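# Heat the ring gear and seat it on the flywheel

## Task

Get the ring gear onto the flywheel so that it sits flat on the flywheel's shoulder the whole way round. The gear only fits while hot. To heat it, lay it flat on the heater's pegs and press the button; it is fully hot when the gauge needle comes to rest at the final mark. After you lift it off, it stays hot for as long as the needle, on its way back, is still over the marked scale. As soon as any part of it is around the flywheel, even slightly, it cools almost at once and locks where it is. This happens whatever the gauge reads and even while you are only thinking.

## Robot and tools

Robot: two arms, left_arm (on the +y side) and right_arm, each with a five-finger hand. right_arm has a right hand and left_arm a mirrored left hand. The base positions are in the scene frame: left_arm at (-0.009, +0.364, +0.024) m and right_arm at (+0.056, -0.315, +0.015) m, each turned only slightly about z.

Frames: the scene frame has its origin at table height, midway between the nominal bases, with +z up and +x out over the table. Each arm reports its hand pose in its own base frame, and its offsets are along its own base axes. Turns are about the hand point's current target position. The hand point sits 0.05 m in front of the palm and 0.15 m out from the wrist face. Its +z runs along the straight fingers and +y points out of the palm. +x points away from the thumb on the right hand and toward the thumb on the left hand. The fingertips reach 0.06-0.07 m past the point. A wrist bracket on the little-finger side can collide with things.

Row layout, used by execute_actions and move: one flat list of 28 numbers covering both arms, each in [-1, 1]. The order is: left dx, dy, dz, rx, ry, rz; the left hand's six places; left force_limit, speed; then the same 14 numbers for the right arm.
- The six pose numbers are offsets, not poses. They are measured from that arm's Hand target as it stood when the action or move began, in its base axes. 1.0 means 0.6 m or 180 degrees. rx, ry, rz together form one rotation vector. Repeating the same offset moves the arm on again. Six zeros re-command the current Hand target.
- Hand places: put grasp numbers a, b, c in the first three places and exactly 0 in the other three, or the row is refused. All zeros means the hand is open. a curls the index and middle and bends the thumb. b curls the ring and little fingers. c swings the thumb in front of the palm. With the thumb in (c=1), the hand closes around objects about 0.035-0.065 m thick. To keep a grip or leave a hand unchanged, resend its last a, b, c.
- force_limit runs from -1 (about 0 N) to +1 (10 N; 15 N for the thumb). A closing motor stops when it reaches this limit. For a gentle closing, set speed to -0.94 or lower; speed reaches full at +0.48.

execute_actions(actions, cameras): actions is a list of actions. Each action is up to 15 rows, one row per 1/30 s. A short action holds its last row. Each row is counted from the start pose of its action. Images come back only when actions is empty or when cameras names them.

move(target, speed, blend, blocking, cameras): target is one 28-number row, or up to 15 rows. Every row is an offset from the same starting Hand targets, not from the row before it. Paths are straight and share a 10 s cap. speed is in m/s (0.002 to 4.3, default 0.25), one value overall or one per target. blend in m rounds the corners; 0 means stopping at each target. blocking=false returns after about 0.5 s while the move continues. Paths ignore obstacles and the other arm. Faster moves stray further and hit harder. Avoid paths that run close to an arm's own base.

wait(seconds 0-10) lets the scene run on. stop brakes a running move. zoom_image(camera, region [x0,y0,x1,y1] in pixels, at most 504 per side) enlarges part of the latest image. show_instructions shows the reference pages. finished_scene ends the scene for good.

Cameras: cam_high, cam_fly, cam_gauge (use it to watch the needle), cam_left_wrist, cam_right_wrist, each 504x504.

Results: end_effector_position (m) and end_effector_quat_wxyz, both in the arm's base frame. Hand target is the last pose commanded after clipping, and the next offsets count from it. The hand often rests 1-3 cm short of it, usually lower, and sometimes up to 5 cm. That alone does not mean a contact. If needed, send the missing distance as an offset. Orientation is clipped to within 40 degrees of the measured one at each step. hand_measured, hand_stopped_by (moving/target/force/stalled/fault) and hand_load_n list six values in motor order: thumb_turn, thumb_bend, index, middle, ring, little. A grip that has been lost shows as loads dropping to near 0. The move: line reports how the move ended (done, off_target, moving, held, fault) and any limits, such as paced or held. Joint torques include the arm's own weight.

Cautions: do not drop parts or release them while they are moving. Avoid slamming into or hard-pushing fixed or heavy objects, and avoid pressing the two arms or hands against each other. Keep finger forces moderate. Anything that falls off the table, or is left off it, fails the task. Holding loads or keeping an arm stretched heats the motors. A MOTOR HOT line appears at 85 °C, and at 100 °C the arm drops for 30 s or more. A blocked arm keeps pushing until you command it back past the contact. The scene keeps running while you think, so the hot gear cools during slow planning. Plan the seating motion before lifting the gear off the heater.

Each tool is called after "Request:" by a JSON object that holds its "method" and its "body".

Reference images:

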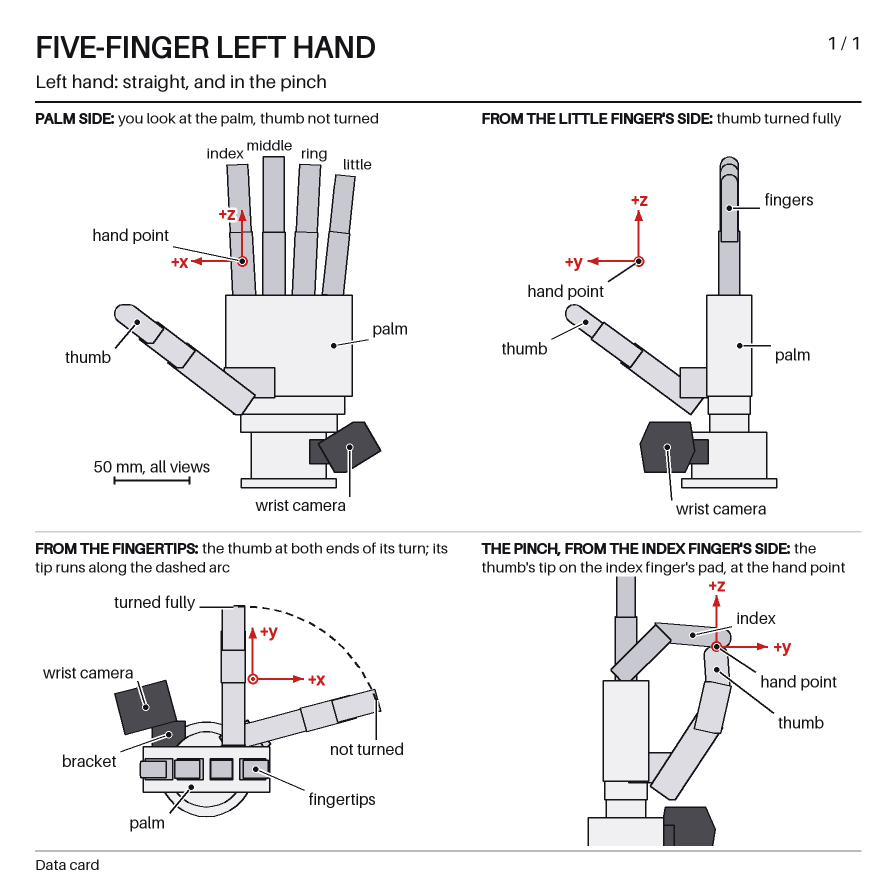

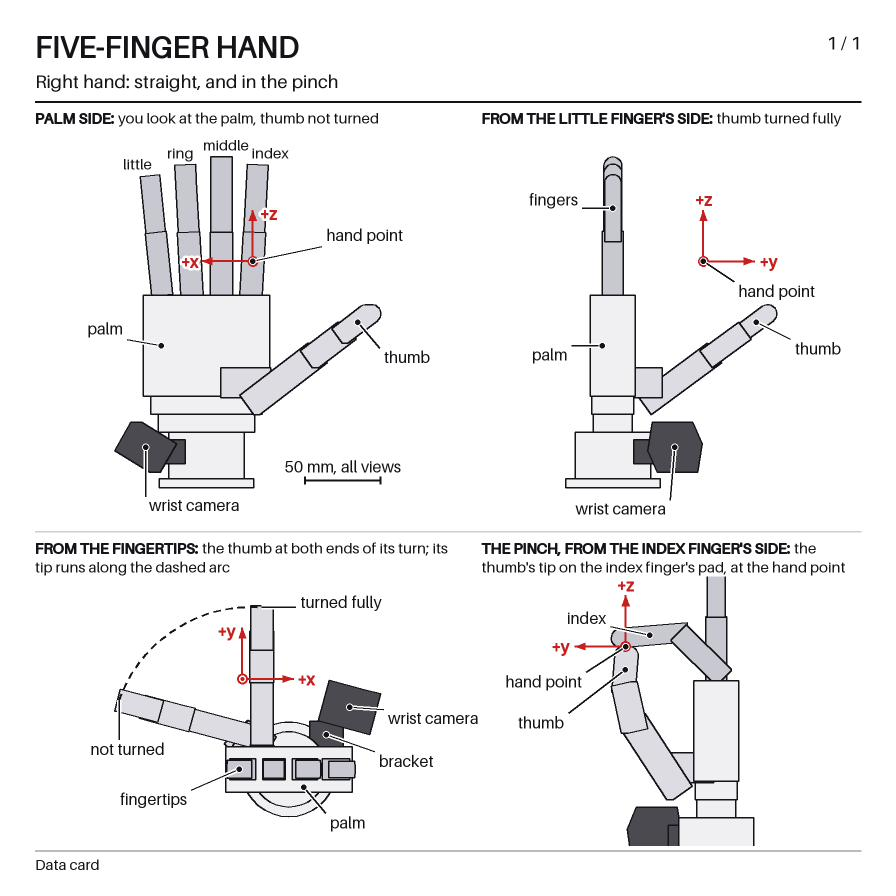

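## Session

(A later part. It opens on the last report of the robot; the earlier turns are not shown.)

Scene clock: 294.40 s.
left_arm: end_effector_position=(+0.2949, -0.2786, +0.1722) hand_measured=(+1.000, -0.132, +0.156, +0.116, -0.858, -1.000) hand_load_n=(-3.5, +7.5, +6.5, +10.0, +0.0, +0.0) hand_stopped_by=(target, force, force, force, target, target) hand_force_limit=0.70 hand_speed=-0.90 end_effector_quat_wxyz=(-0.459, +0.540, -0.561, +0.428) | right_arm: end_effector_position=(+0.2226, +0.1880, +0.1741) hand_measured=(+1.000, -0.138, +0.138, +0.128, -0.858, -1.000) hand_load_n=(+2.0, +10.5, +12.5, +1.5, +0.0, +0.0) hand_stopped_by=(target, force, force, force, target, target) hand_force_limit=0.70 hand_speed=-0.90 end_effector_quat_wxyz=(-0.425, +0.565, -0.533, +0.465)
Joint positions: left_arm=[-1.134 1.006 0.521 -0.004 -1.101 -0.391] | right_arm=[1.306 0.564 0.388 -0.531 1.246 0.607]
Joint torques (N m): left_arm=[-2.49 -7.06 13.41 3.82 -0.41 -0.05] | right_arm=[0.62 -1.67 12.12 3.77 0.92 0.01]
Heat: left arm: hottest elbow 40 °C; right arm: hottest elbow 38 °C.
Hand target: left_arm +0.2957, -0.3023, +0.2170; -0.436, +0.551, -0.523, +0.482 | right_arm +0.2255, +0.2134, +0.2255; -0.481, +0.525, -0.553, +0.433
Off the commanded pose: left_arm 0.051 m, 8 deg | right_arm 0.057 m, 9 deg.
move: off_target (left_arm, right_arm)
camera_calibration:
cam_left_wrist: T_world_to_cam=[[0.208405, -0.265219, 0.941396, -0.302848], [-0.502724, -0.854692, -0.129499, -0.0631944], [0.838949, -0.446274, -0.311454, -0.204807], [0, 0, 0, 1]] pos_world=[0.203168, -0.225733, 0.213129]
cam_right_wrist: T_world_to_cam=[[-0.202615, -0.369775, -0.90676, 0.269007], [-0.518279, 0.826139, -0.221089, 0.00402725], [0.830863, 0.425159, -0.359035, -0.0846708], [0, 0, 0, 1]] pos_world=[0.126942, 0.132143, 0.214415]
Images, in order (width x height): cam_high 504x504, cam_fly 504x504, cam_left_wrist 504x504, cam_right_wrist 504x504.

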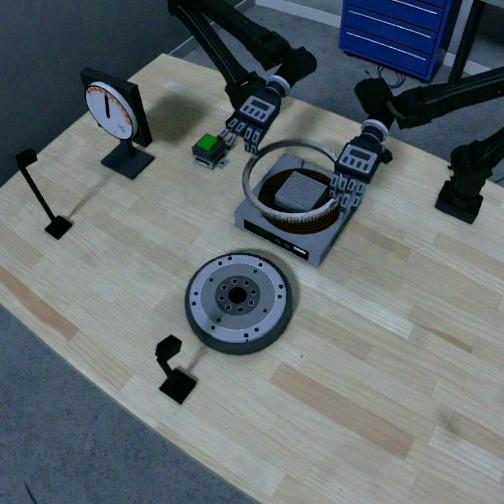

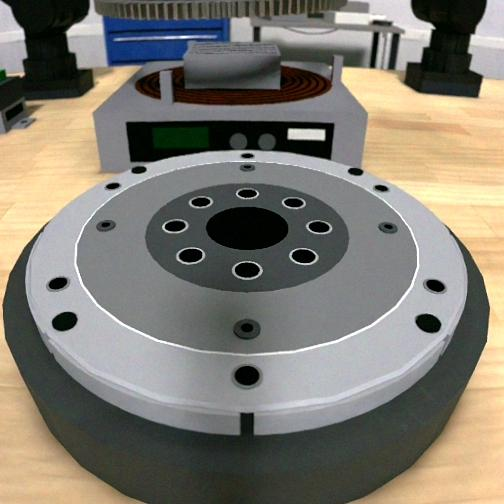

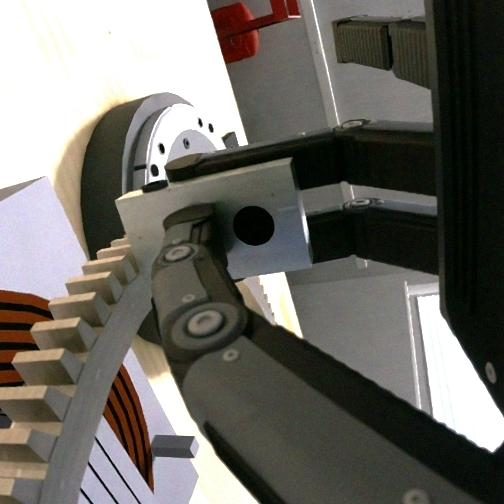

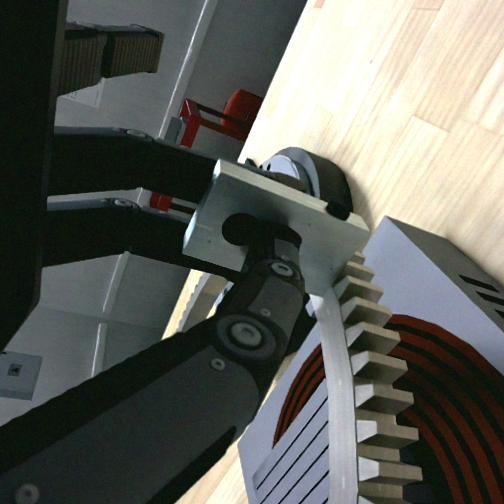

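Request:
{"method": "move", "body": {"target": [0.5138,0.0497,0,0.0109,-0.028,0, 0.95,0,1,0,0,0, 0.7,-0.9, 0.5467,0.0122,0,-0.0124,-0.031,0, 0.95,0,1,0,0,0, 0.7,-0.9], "speed": 0.1, "cameras": ["all"]}}

Scene clock: 305.43 s.
left_arm: end_effector_position=(+0.5629, -0.2622, +0.1367) hand_measured=(+1.000, -0.132, +0.154, +0.118, -0.858, -1.000) hand_load_n=(+2.5, +7.0, +17.0, +0.0, +0.0, +0.0) hand_stopped_by=(target, force, force, force, target, target) hand_force_limit=0.70 hand_speed=-0.90 end_effector_quat_wxyz=(-0.446, +0.532, -0.572, +0.437) | right_arm: end_effector_position=(+0.5105, +0.2116, +0.1440) hand_measured=(+1.000, -0.138, +0.138, +0.128, -0.858, -1.000) hand_load_n=(+1.0, +11.0, +6.0, +3.0, +0.0, +0.0) hand_stopped_by=(target, force, force, force, target, target) hand_force_limit=0.70 hand_speed=-0.90 end_effector_quat_wxyz=(-0.439, +0.570, -0.538, +0.439)
Joint positions: left_arm=[-0.533 1.573 0.857 0.464 -0.492 -0.076] | right_arm=[0.486 1.385 0.676 0.452 0.444 0.084]
Joint torques (N m): left_arm=[0.38 -14.45 16.57 4.52 0 0.05] | right_arm=[-1.2 -12.63 12.57 4.72 0.32 -0.26]
Motor temperatures (°C): left_arm=[31 32 40 28 32 27] | right_arm=[27 26 39 29 30 30]
Heat: left arm: hottest elbow 40 °C; right arm: hottest elbow 39 °C.
Hand target: left_arm +0.6040, -0.2724, +0.2170; -0.468, +0.522, -0.512, +0.497 | right_arm +0.5535, +0.2207, +0.2255; -0.497, +0.512, -0.520, +0.469
Off the commanded pose: left_arm 0.091 m, 10 deg | right_arm 0.093 m, 10 deg.
move: off_target (left_arm, right_arm)
camera_calibration:
cam_left_wrist: T_world_to_cam=[[0.205136, -0.267126, 0.941575, -0.319452], [-0.538262, -0.834275, -0.119416, 0.104976], [0.817431, -0.482317, -0.314924, -0.43027], [0, 0, 0, 1]] pos_world=[0.473752, -0.205281, 0.177822]
cam_right_wrist: T_world_to_cam=[[-0.211074, -0.336378, -0.917768, 0.30758], [-0.550926, 0.816518, -0.172563, 0.138805], [0.807421, 0.469199, -0.357665, -0.342235], [0, 0, 0, 1]] pos_world=[0.417721, 0.150703, 0.183834]

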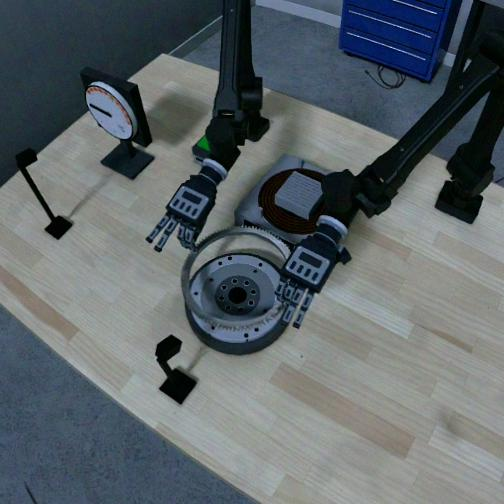

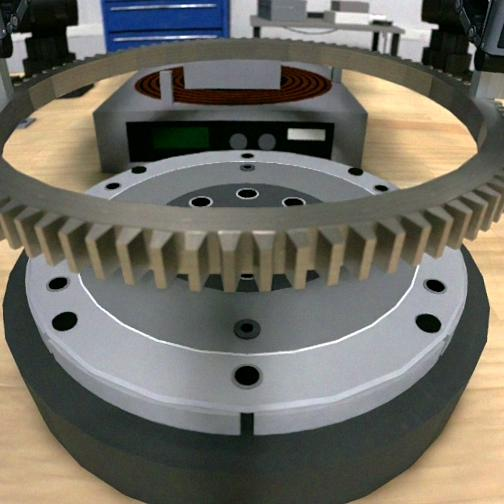

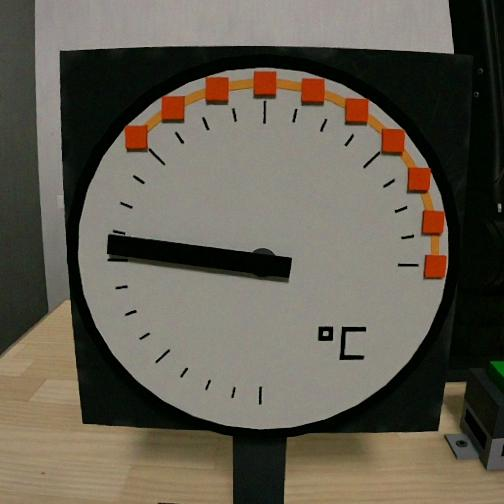

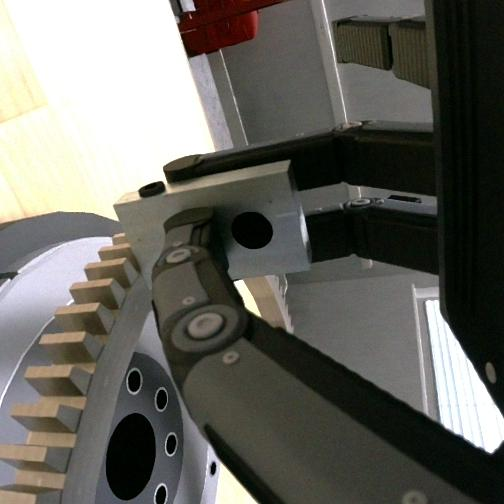

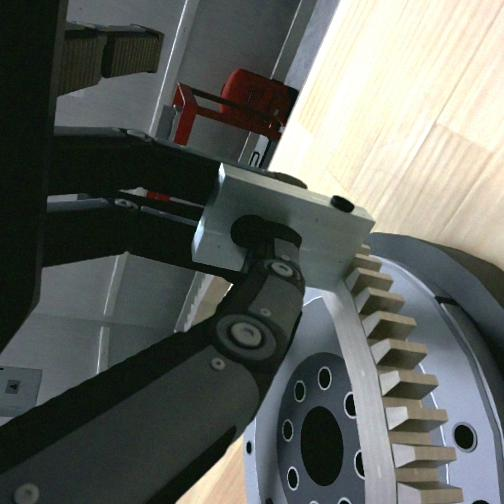

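Request:
{"method": "zoom_image", "body": {"camera": "cam_fly", "region": [100, 10, 400, 310]}}

Request:
{"method": "zoom_image", "body": {"camera": "cam_high", "region": [160, 205, 310, 355]}}

Scaled by 1.680 from the camera's 504x504 image, which has a finer 720x720 frame.

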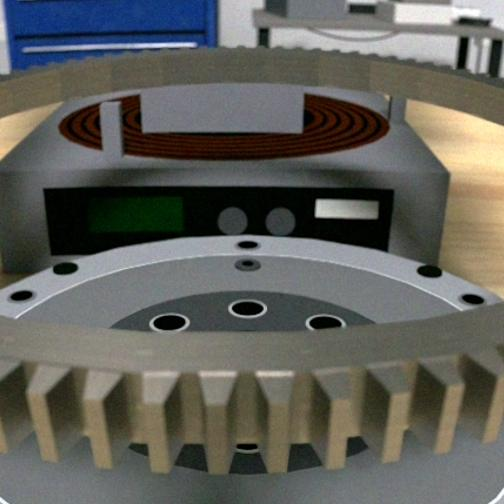

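Scaled by 3.360 from the camera's 504x504 image, which has a finer 720x720 frame.

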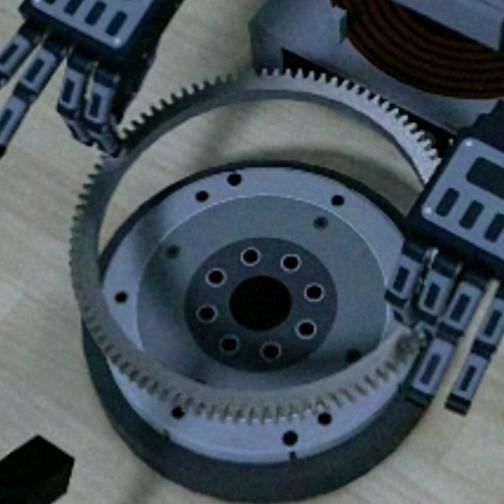

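Request:
{"method": "move", "body": {"target": [0.0368,0.0012,-0.0333,0,-0.0306,0, 0.95,0,1,0,0,0, 0.7,-0.9, 0.035,-0.0043,-0.0333,0,-0.0306,0, 0.95,0,1,0,0,0, 0.7,-0.9], "speed": 0.06, "cameras": ["cam_high","cam_fly","cam_left_wrist","cam_right_wrist"]}}

Request:
{"method": "zoom_image", "body": {"camera": "cam_high", "region": [160, 205, 310, 355]}}

Scene clock: 317.80 s.
left_arm: end_effector_position=(+0.5898, -0.2615, +0.1203) hand_measured=(+1.000, -0.132, +0.154, +0.118, -0.858, -1.000) hand_load_n=(+2.5, +8.0, +18.0, +0.0, +0.0, +0.0) hand_stopped_by=(target, force, force, force, target, target) hand_force_limit=0.70 hand_speed=-0.90 end_effector_quat_wxyz=(-0.471, +0.512, -0.548, +0.465) | right_arm: end_effector_position=(+0.5398, +0.2131, +0.1317) hand_measured=(+1.000, -0.138, +0.138, +0.128, -0.858, -1.000) hand_load_n=(+1.5, +9.5, +5.5, +2.0, +0.0, +0.0) hand_stopped_by=(target, force, force, force, target, target) hand_force_limit=0.70 hand_speed=-0.90 end_effector_quat_wxyz=(-0.470, +0.547, -0.514, +0.466)
Joint positions: left_arm=[-0.512 1.692 0.858 0.694 -0.48 -0.024] | right_arm=[0.463 1.52 0.676 0.705 0.424 0.03]
Joint torques (N m): left_arm=[0.5 -15.5 14.94 4.64 0.13 0.06] | right_arm=[-0.79 -14.8 10.56 4.97 0.16 -0.2]
Heat: left arm: hottest elbow 41 °C; right arm: hottest elbow 39 °C.
Hand target: left_arm +0.6261, -0.2717, +0.1970; -0.492, +0.497, -0.489, +0.522 | right_arm +0.5745, +0.2181, +0.2055; -0.521, +0.489, -0.496, +0.493
Off the commanded pose: left_arm 0.085 m, 10 deg | right_arm 0.082 m, 10 deg.
move: off_target (left_arm, right_arm)
camera_calibration:
cam_left_wrist: T_world_to_cam=[[0.111444, -0.260191, 0.959104, -0.254505], [-0.523874, -0.835506, -0.165789, 0.114724], [0.844474, -0.483974, -0.229419, -0.483733], [0, 0, 0, 1]] pos_world=[0.496964, -0.204482, 0.152139]
cam_right_wrist: T_world_to_cam=[[-0.111592, -0.333063, -0.936278, 0.251057], [-0.534928, 0.814149, -0.225862, 0.150517], [0.837496, 0.475637, -0.269017, -0.40032], [0, 0, 0, 1]] pos_world=[0.443798, 0.151482, 0.161363]
Images, in order (width x height): cam_high 504x504, cam_fly 504x504, cam_left_wrist 504x504, cam_right_wrist 504x504.

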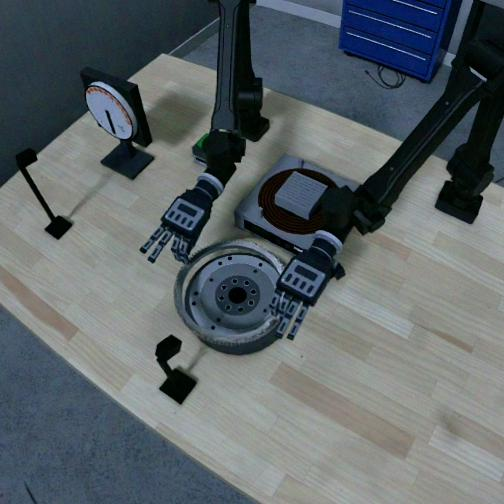

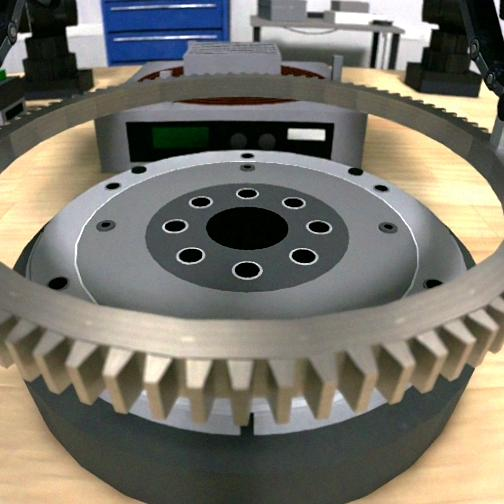

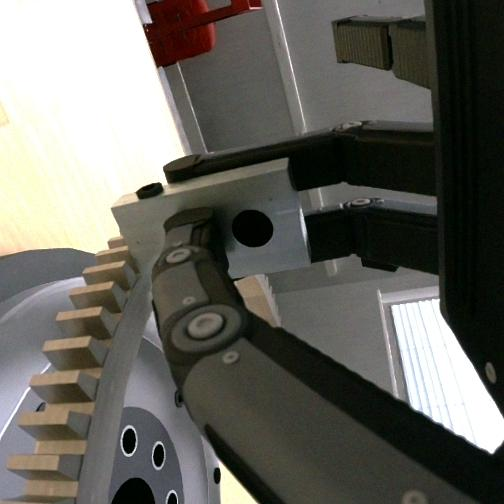

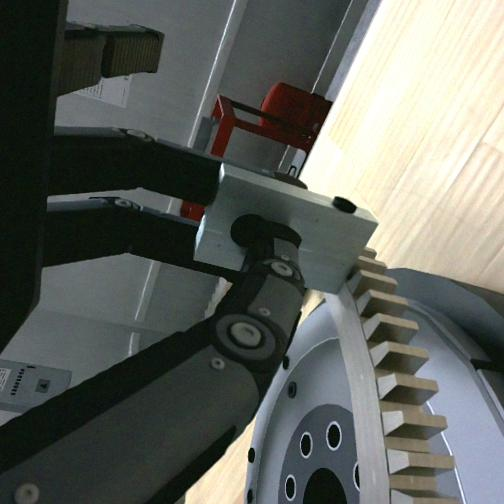

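Scaled by 3.360 from the camera's 504x504 image, which has a finer 720x720 frame.

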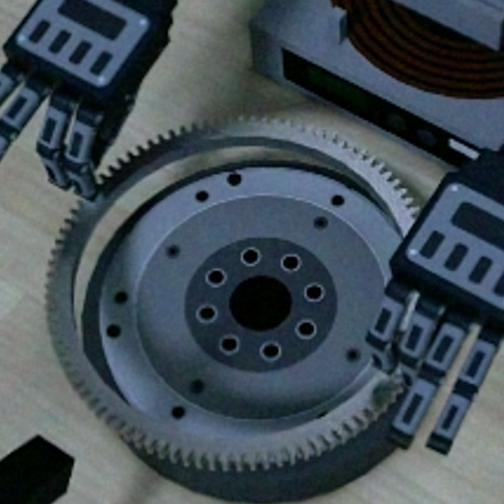

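Request:
{"method": "zoom_image", "body": {"camera": "cam_fly", "region": [0, 60, 252, 312]}}

Request:
{"method": "zoom_image", "body": {"camera": "cam_fly", "region": [252, 60, 504, 312]}}

Request:
{"method": "zoom_image", "body": {"camera": "cam_high", "region": [165, 230, 235, 350]}}

Request:
{"method": "zoom_image", "body": {"camera": "cam_high", "region": [235, 230, 305, 350]}}

Scaled by 2.000 from the camera's 504x504 image, which has a finer 720x720 frame.

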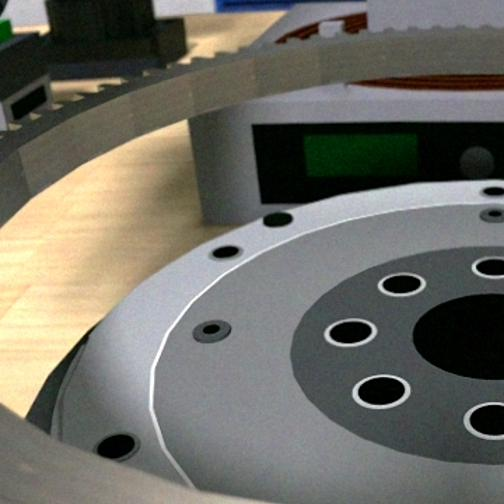

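Scaled by 2.000 from the camera's 504x504 image, which has a finer 720x720 frame.

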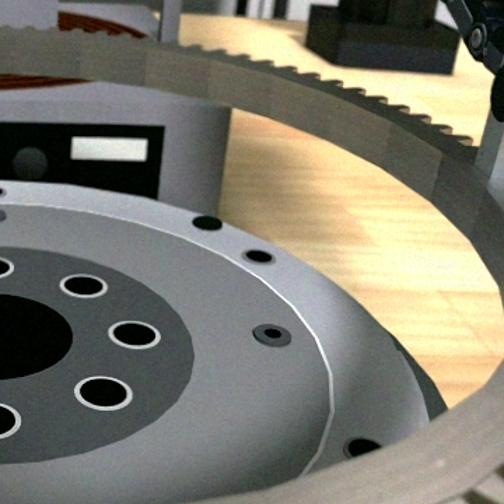

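Scaled by 4.200 from the camera's 504x504 image, which has a finer 720x720 frame.

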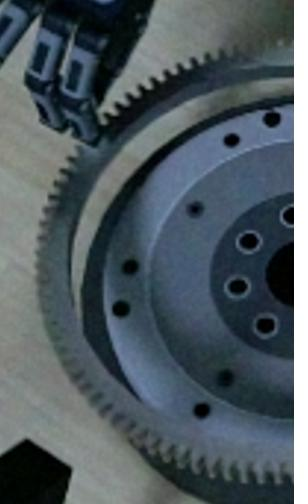

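Scaled by 4.200 from the camera's 504x504 image, which has a finer 720x720 frame.

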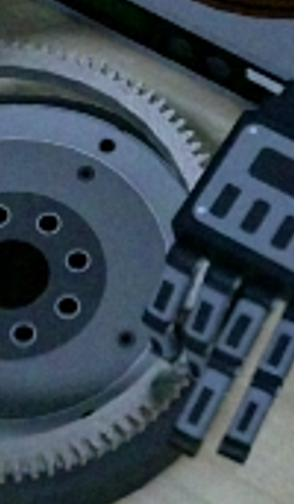

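Request:
{"method": "move", "body": {"target": [-0.0117,0.0033,-0.05,0,0,0, 0.95,0,1,0,0,0, 0.7,-0.9, -0.0167,0.0033,-0.0533,0,0,0, 0.95,0,1,0,0,0, 0.7,-0.9], "speed": 0.05, "cameras": ["cam_high","cam_fly","cam_left_wrist","cam_right_wrist"]}}

Request:
{"method": "zoom_image", "body": {"camera": "cam_high", "region": [160, 225, 310, 375]}}

Request:
{"method": "zoom_image", "body": {"camera": "cam_fly", "region": [0, 250, 252, 502]}}

Request:
{"method": "zoom_image", "body": {"camera": "cam_fly", "region": [252, 250, 504, 502]}}

Scene clock: 333.97 s.
left_arm: end_effector_position=(+0.5977, -0.2601, +0.1067) hand_measured=(+1.000, -0.132, +0.154, +0.118, -0.858, -1.000) hand_load_n=(+2.0, +6.5, +18.0, +0.0, +0.0, +0.0) hand_stopped_by=(target, force, force, force, target, target) hand_force_limit=0.70 hand_speed=-0.90 end_effector_quat_wxyz=(+0.479, -0.510, +0.537, -0.472) | right_arm: end_effector_position=(+0.5486, +0.2153, +0.1203) hand_measured=(+1.000, -0.138, +0.138, +0.128, -0.858, -1.000) hand_load_n=(+1.0, +8.5, +5.0, +2.0, +0.0, +0.0) hand_stopped_by=(target, force, force, force, target, target) hand_force_limit=0.70 hand_speed=-0.90 end_effector_quat_wxyz=(-0.480, +0.534, -0.510, +0.474)
Joint positions: left_arm=[-0.505 1.748 0.858 0.781 -0.485 -0.018] | right_arm=[0.463 1.589 0.676 0.813 0.433 0.026]
Joint torques (N m): left_arm=[0.15 -16.09 11.52 4.74 0.06 0.01] | right_arm=[1.08 -15.09 6.99 5.31 0.23 -0.16]
Heat: left arm: hottest elbow 41 °C; right arm: hottest elbow 38 °C.
Hand target: left_arm +0.6191, -0.2697, +0.1670; +0.492, -0.497, +0.489, -0.522 | right_arm +0.5645, +0.2201, +0.1736; -0.521, +0.489, -0.496, +0.493
Off the commanded pose: left_arm 0.065 m, 8 deg | right_arm 0.056 m, 7 deg.
move: off_target (left_arm, right_arm)
camera_calibration:
cam_left_wrist: T_world_to_cam=[[0.0878346, -0.251128, 0.963961, -0.226057], [-0.510792, -0.842148, -0.172851, 0.109081], [0.855206, -0.477201, -0.202244, -0.500342], [0, 0, 0, 1]] pos_world=[0.503469, -0.20367, 0.135574]
cam_right_wrist: T_world_to_cam=[[-0.0815313, -0.321294, -0.943463, 0.223945], [-0.519857, 0.821355, -0.234786, 0.142046], [0.850354, 0.471323, -0.233993, -0.42203], [0, 0, 0, 1]] pos_world=[0.450977, 0.154195, 0.145883]
Images, in order (width x height): cam_high 504x504, cam_fly 504x504, cam_left_wrist 504x504, cam_right_wrist 504x504.

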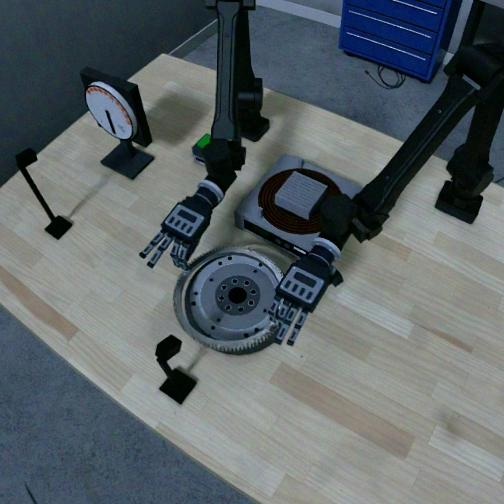

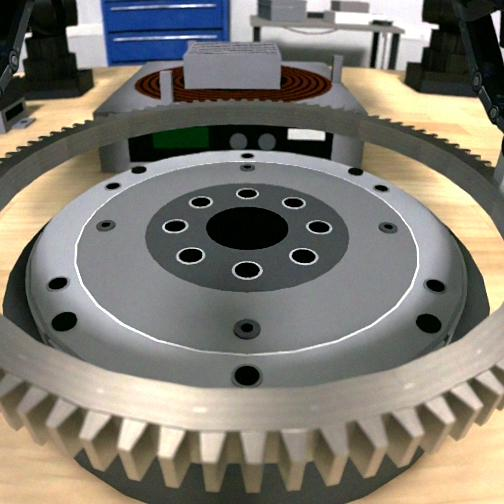

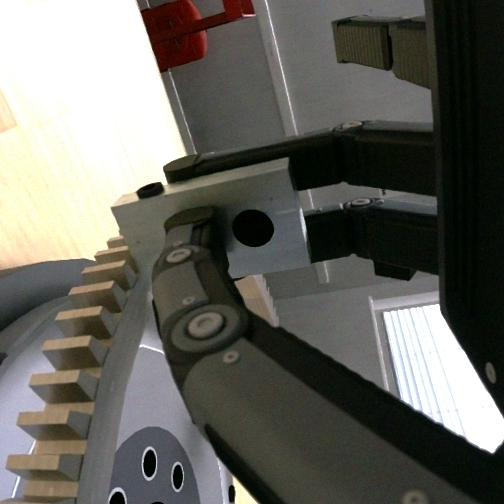

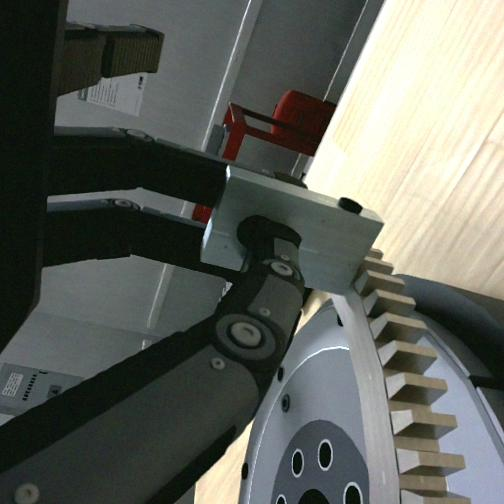

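Scaled by 3.360 from the camera's 504x504 image, which has a finer 720x720 frame.

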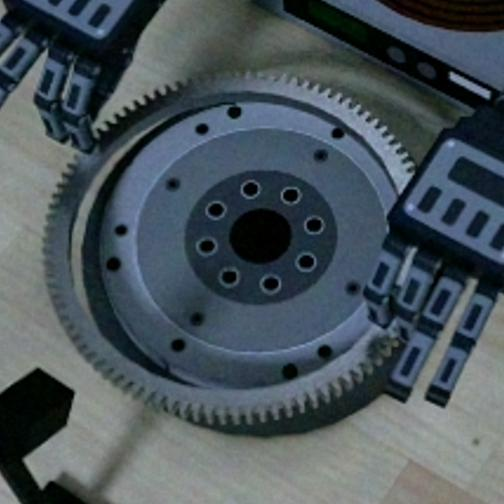

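Scaled by 2.000 from the camera's 504x504 image, which has a finer 720x720 frame.

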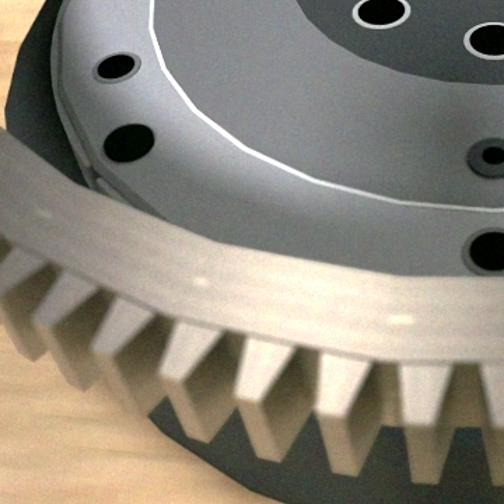

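Scaled by 2.000 from the camera's 504x504 image, which has a finer 720x720 frame.

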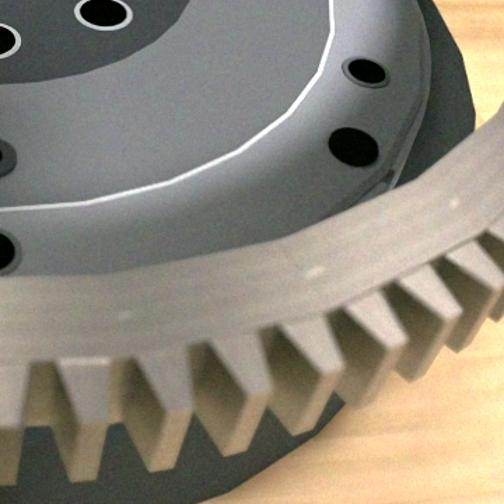

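Request:
{"method": "zoom_image", "body": {"camera": "cam_high", "region": [190, 310, 270, 370]}}

Request:
{"method": "zoom_image", "body": {"camera": "cam_high", "region": [190, 235, 270, 295]}}

Request:
{"method": "zoom_image", "body": {"camera": "cam_high", "region": [165, 260, 225, 320]}}

Request:
{"method": "zoom_image", "body": {"camera": "cam_high", "region": [250, 260, 310, 320]}}

Scaled by 6.300 from the camera's 504x504 image, which has a finer 720x720 frame.

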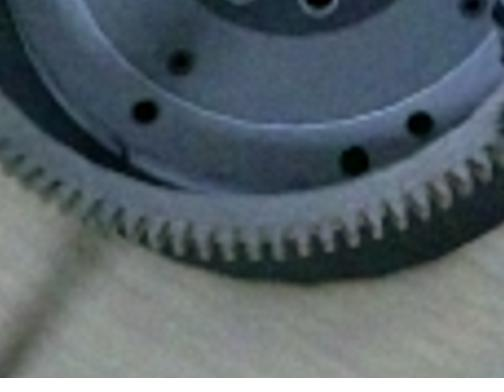

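Scaled by 6.300 from the camera's 504x504 image, which has a finer 720x720 frame.

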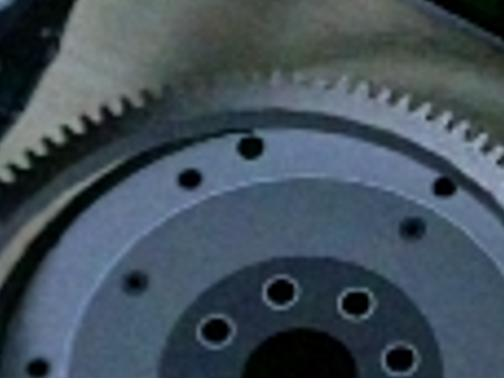

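Scaled by 8.400 from the camera's 504x504 image, which has a finer 720x720 frame.

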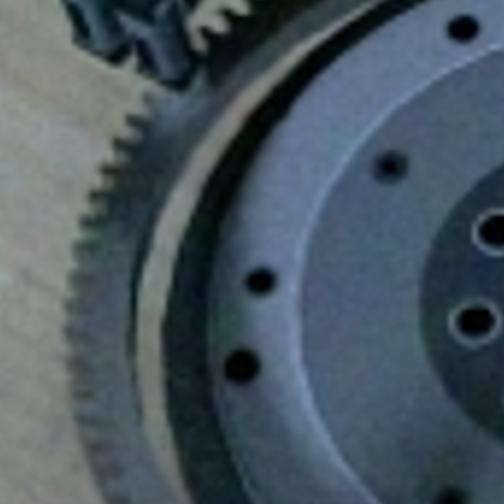

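Scaled by 8.400 from the camera's 504x504 image, which has a finer 720x720 frame.

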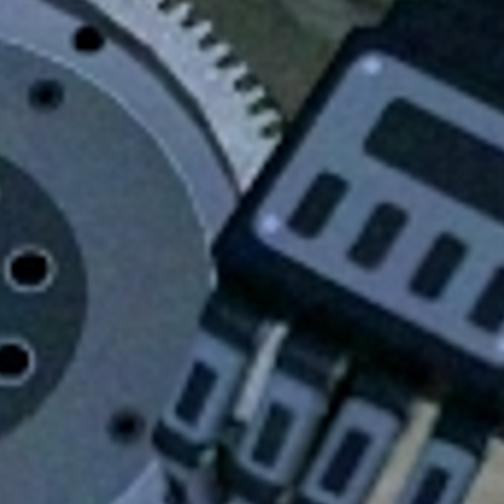

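Request:
{"method": "move", "body": {"target": [-0.045,0,-0.0417,0,0,0, 0.95,0,1,0,0,0, 0.7,-0.9, -0.045,0,-0.045,0,0,0, 0.95,0,1,0,0,0, 0.7,-0.9], "speed": 0.05, "cameras": ["cam_high","cam_fly","cam_left_wrist","cam_right_wrist"]}}

Request:
{"method": "zoom_image", "body": {"camera": "cam_fly", "region": [0, 250, 252, 502]}}

Request:
{"method": "zoom_image", "body": {"camera": "cam_fly", "region": [0, 60, 504, 312]}}

Request:
{"method": "zoom_image", "body": {"camera": "cam_high", "region": [160, 225, 310, 375]}}

Scene clock: 345.70 s.
left_arm: end_effector_position=(+0.5769, -0.2571, +0.0903) hand_measured=(+1.000, -0.132, +0.154, +0.118, -0.858, -1.000) hand_load_n=(+1.0, +5.5, +16.5, +0.0, +0.0, +0.0) hand_stopped_by=(target, force, force, force, target, target) hand_force_limit=0.70 hand_speed=-0.90 end_effector_quat_wxyz=(+0.481, -0.508, +0.533, -0.476) | right_arm: end_effector_position=(+0.5234, +0.2162, +0.1014) hand_measured=(+1.000, -0.138, +0.138, +0.128, -0.858, -1.000) hand_load_n=(+2.5, +9.5, +6.5, +1.0, +0.0, +0.0) hand_stopped_by=(target, force, force, force, target, target) hand_force_limit=0.70 hand_speed=-0.90 end_effector_quat_wxyz=(-0.485, +0.530, -0.507, +0.476)
Joint positions: left_arm=[-0.522 1.759 0.789 0.873 -0.502 -0.018] | right_arm=[0.494 1.607 0.598 0.923 0.461 0.026]
Joint torques (N m): left_arm=[-1.55 -15.33 9.84 4.79 -0.11 0] | right_arm=[-0.56 -15.27 6.3 4.81 0.43 -0.11]
Heat: left arm: hottest elbow 41 °C; right arm: hottest elbow 37 °C.
Hand target: left_arm +0.5921, -0.2697, +0.1420; +0.492, -0.497, +0.489, -0.522 | right_arm +0.5375, +0.2201, +0.1466; -0.521, +0.489, -0.496, +0.493
Off the commanded pose: left_arm 0.055 m, 7 deg | right_arm 0.047 m, 7 deg.
move: off_target (left_arm, right_arm)
camera_calibration:
cam_left_wrist: T_world_to_cam=[[0.0767354, -0.246746, 0.966037, -0.200204], [-0.508902, -0.842876, -0.174865, 0.0970531], [0.857397, -0.4782, -0.190248, -0.48719], [0, 0, 0, 1]] pos_world=[0.482469, -0.200571, 0.117689]
cam_right_wrist: T_world_to_cam=[[-0.0678463, -0.31769, -0.945764, 0.196573], [-0.519261, 0.820684, -0.238424, 0.123971], [0.851918, 0.474922, -0.220644, -0.408433], [0, 0, 0, 1]] pos_world=[0.425661, 0.154682, 0.125351]
Images, in order (width x height): cam_high 504x504, cam_fly 504x504, cam_left_wrist 504x504, cam_right_wrist 504x504.

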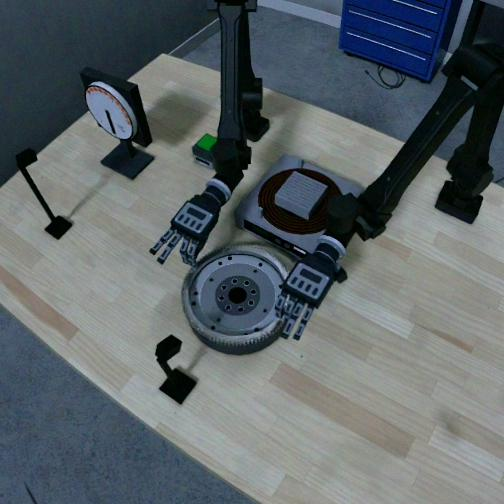

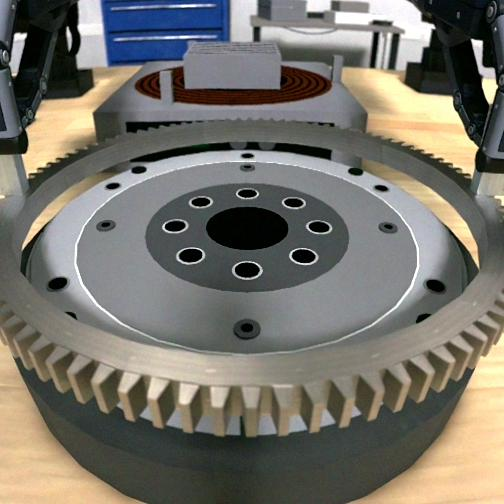

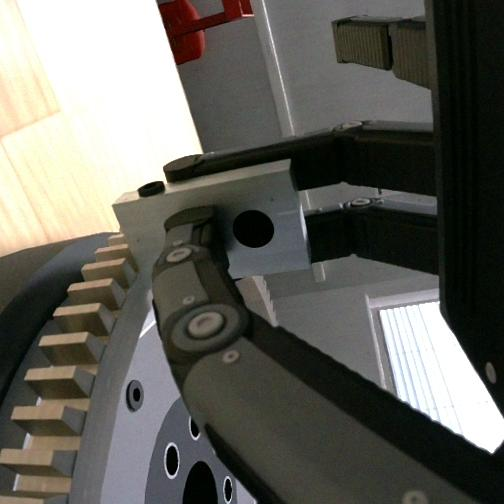

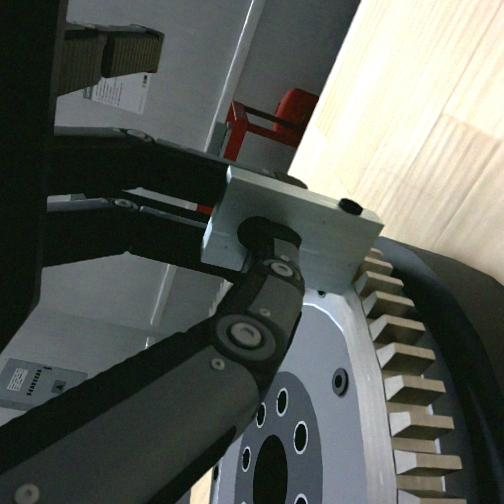

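Scaled by 2.000 from the camera's 504x504 image, which has a finer 720x720 frame.

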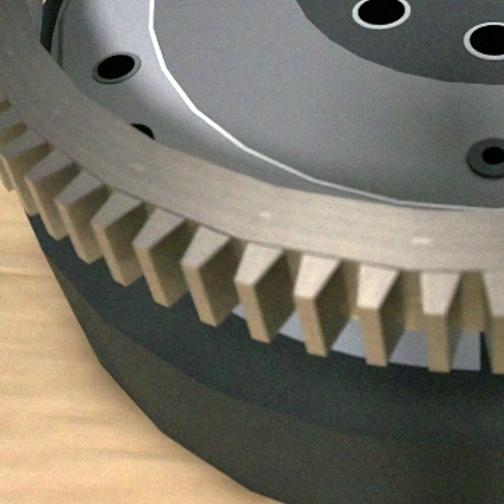

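Scaled by 1.000.

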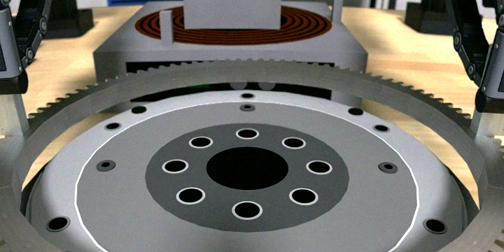

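Scaled by 3.360 from the camera's 504x504 image, which has a finer 720x720 frame.

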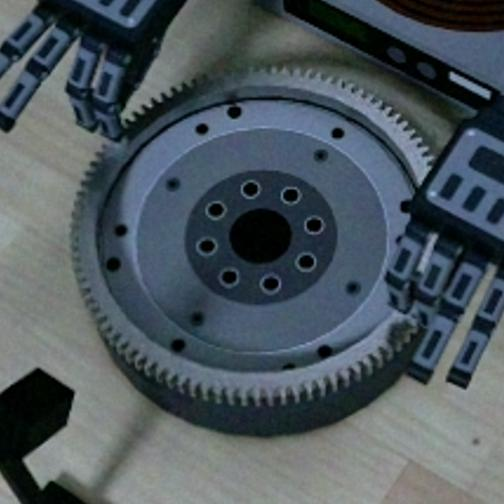

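Request:
{"method": "zoom_image", "body": {"camera": "cam_fly", "region": [0, 100, 150, 250]}}

Request:
{"method": "zoom_image", "body": {"camera": "cam_fly", "region": [354, 100, 504, 250]}}

Request:
{"method": "zoom_image", "body": {"camera": "cam_fly", "region": [170, 90, 330, 190]}}

Request:
{"method": "zoom_image", "body": {"camera": "cam_fly", "region": [170, 330, 330, 450]}}

Scaled by 3.360 from the camera's 504x504 image, which has a finer 720x720 frame.

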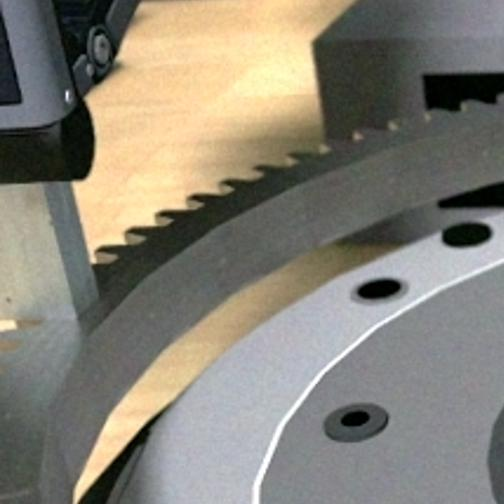

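Scaled by 3.360 from the camera's 504x504 image, which has a finer 720x720 frame.

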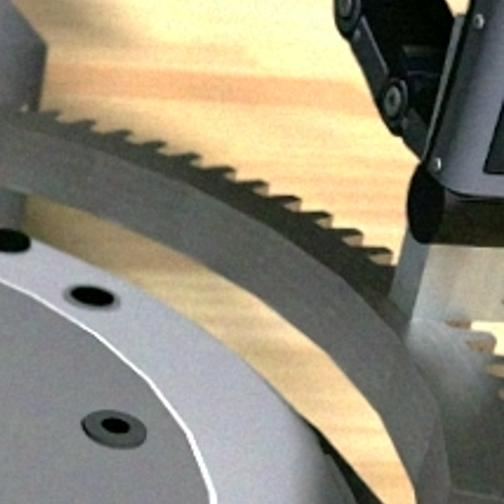

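Scaled by 3.150 from the camera's 504x504 image, which has a finer 720x720 frame.

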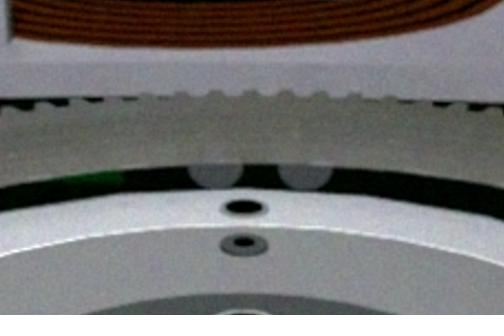

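Scaled by 3.150 from the camera's 504x504 image, which has a finer 720x720 frame.

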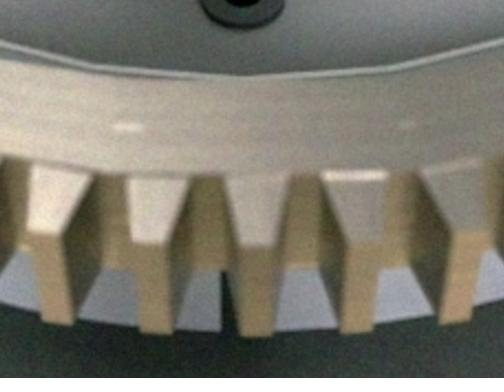

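Request:
{"method": "zoom_image", "body": {"camera": "cam_high", "region": [175, 240, 245, 310]}}

Request:
{"method": "zoom_image", "body": {"camera": "cam_high", "region": [190, 295, 270, 355]}}

Request:
{"method": "zoom_image", "body": {"camera": "cam_high", "region": [225, 235, 295, 305]}}

Scaled by 7.200 from the camera's 504x504 image, which has a finer 720x720 frame.

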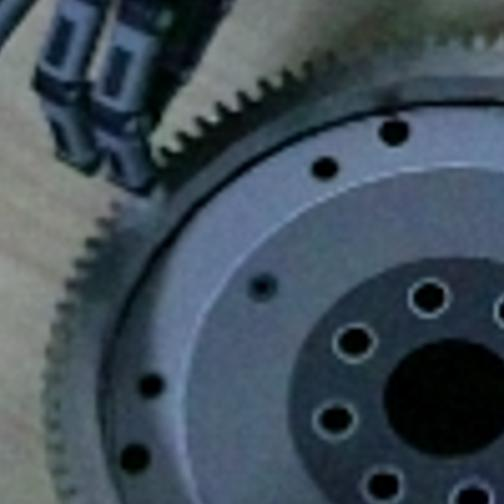

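Scaled by 6.300 from the camera's 504x504 image, which has a finer 720x720 frame.

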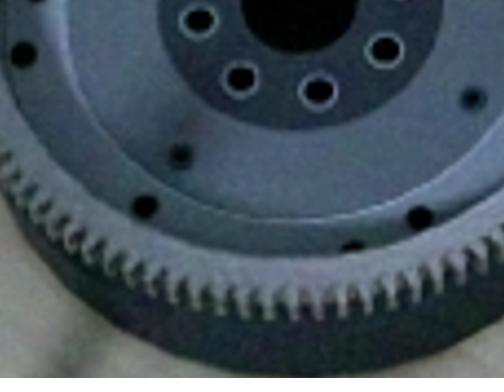

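Scaled by 7.200 from the camera's 504x504 image, which has a finer 720x720 frame.

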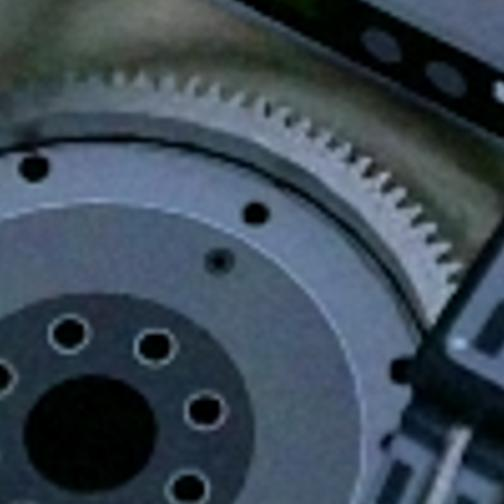

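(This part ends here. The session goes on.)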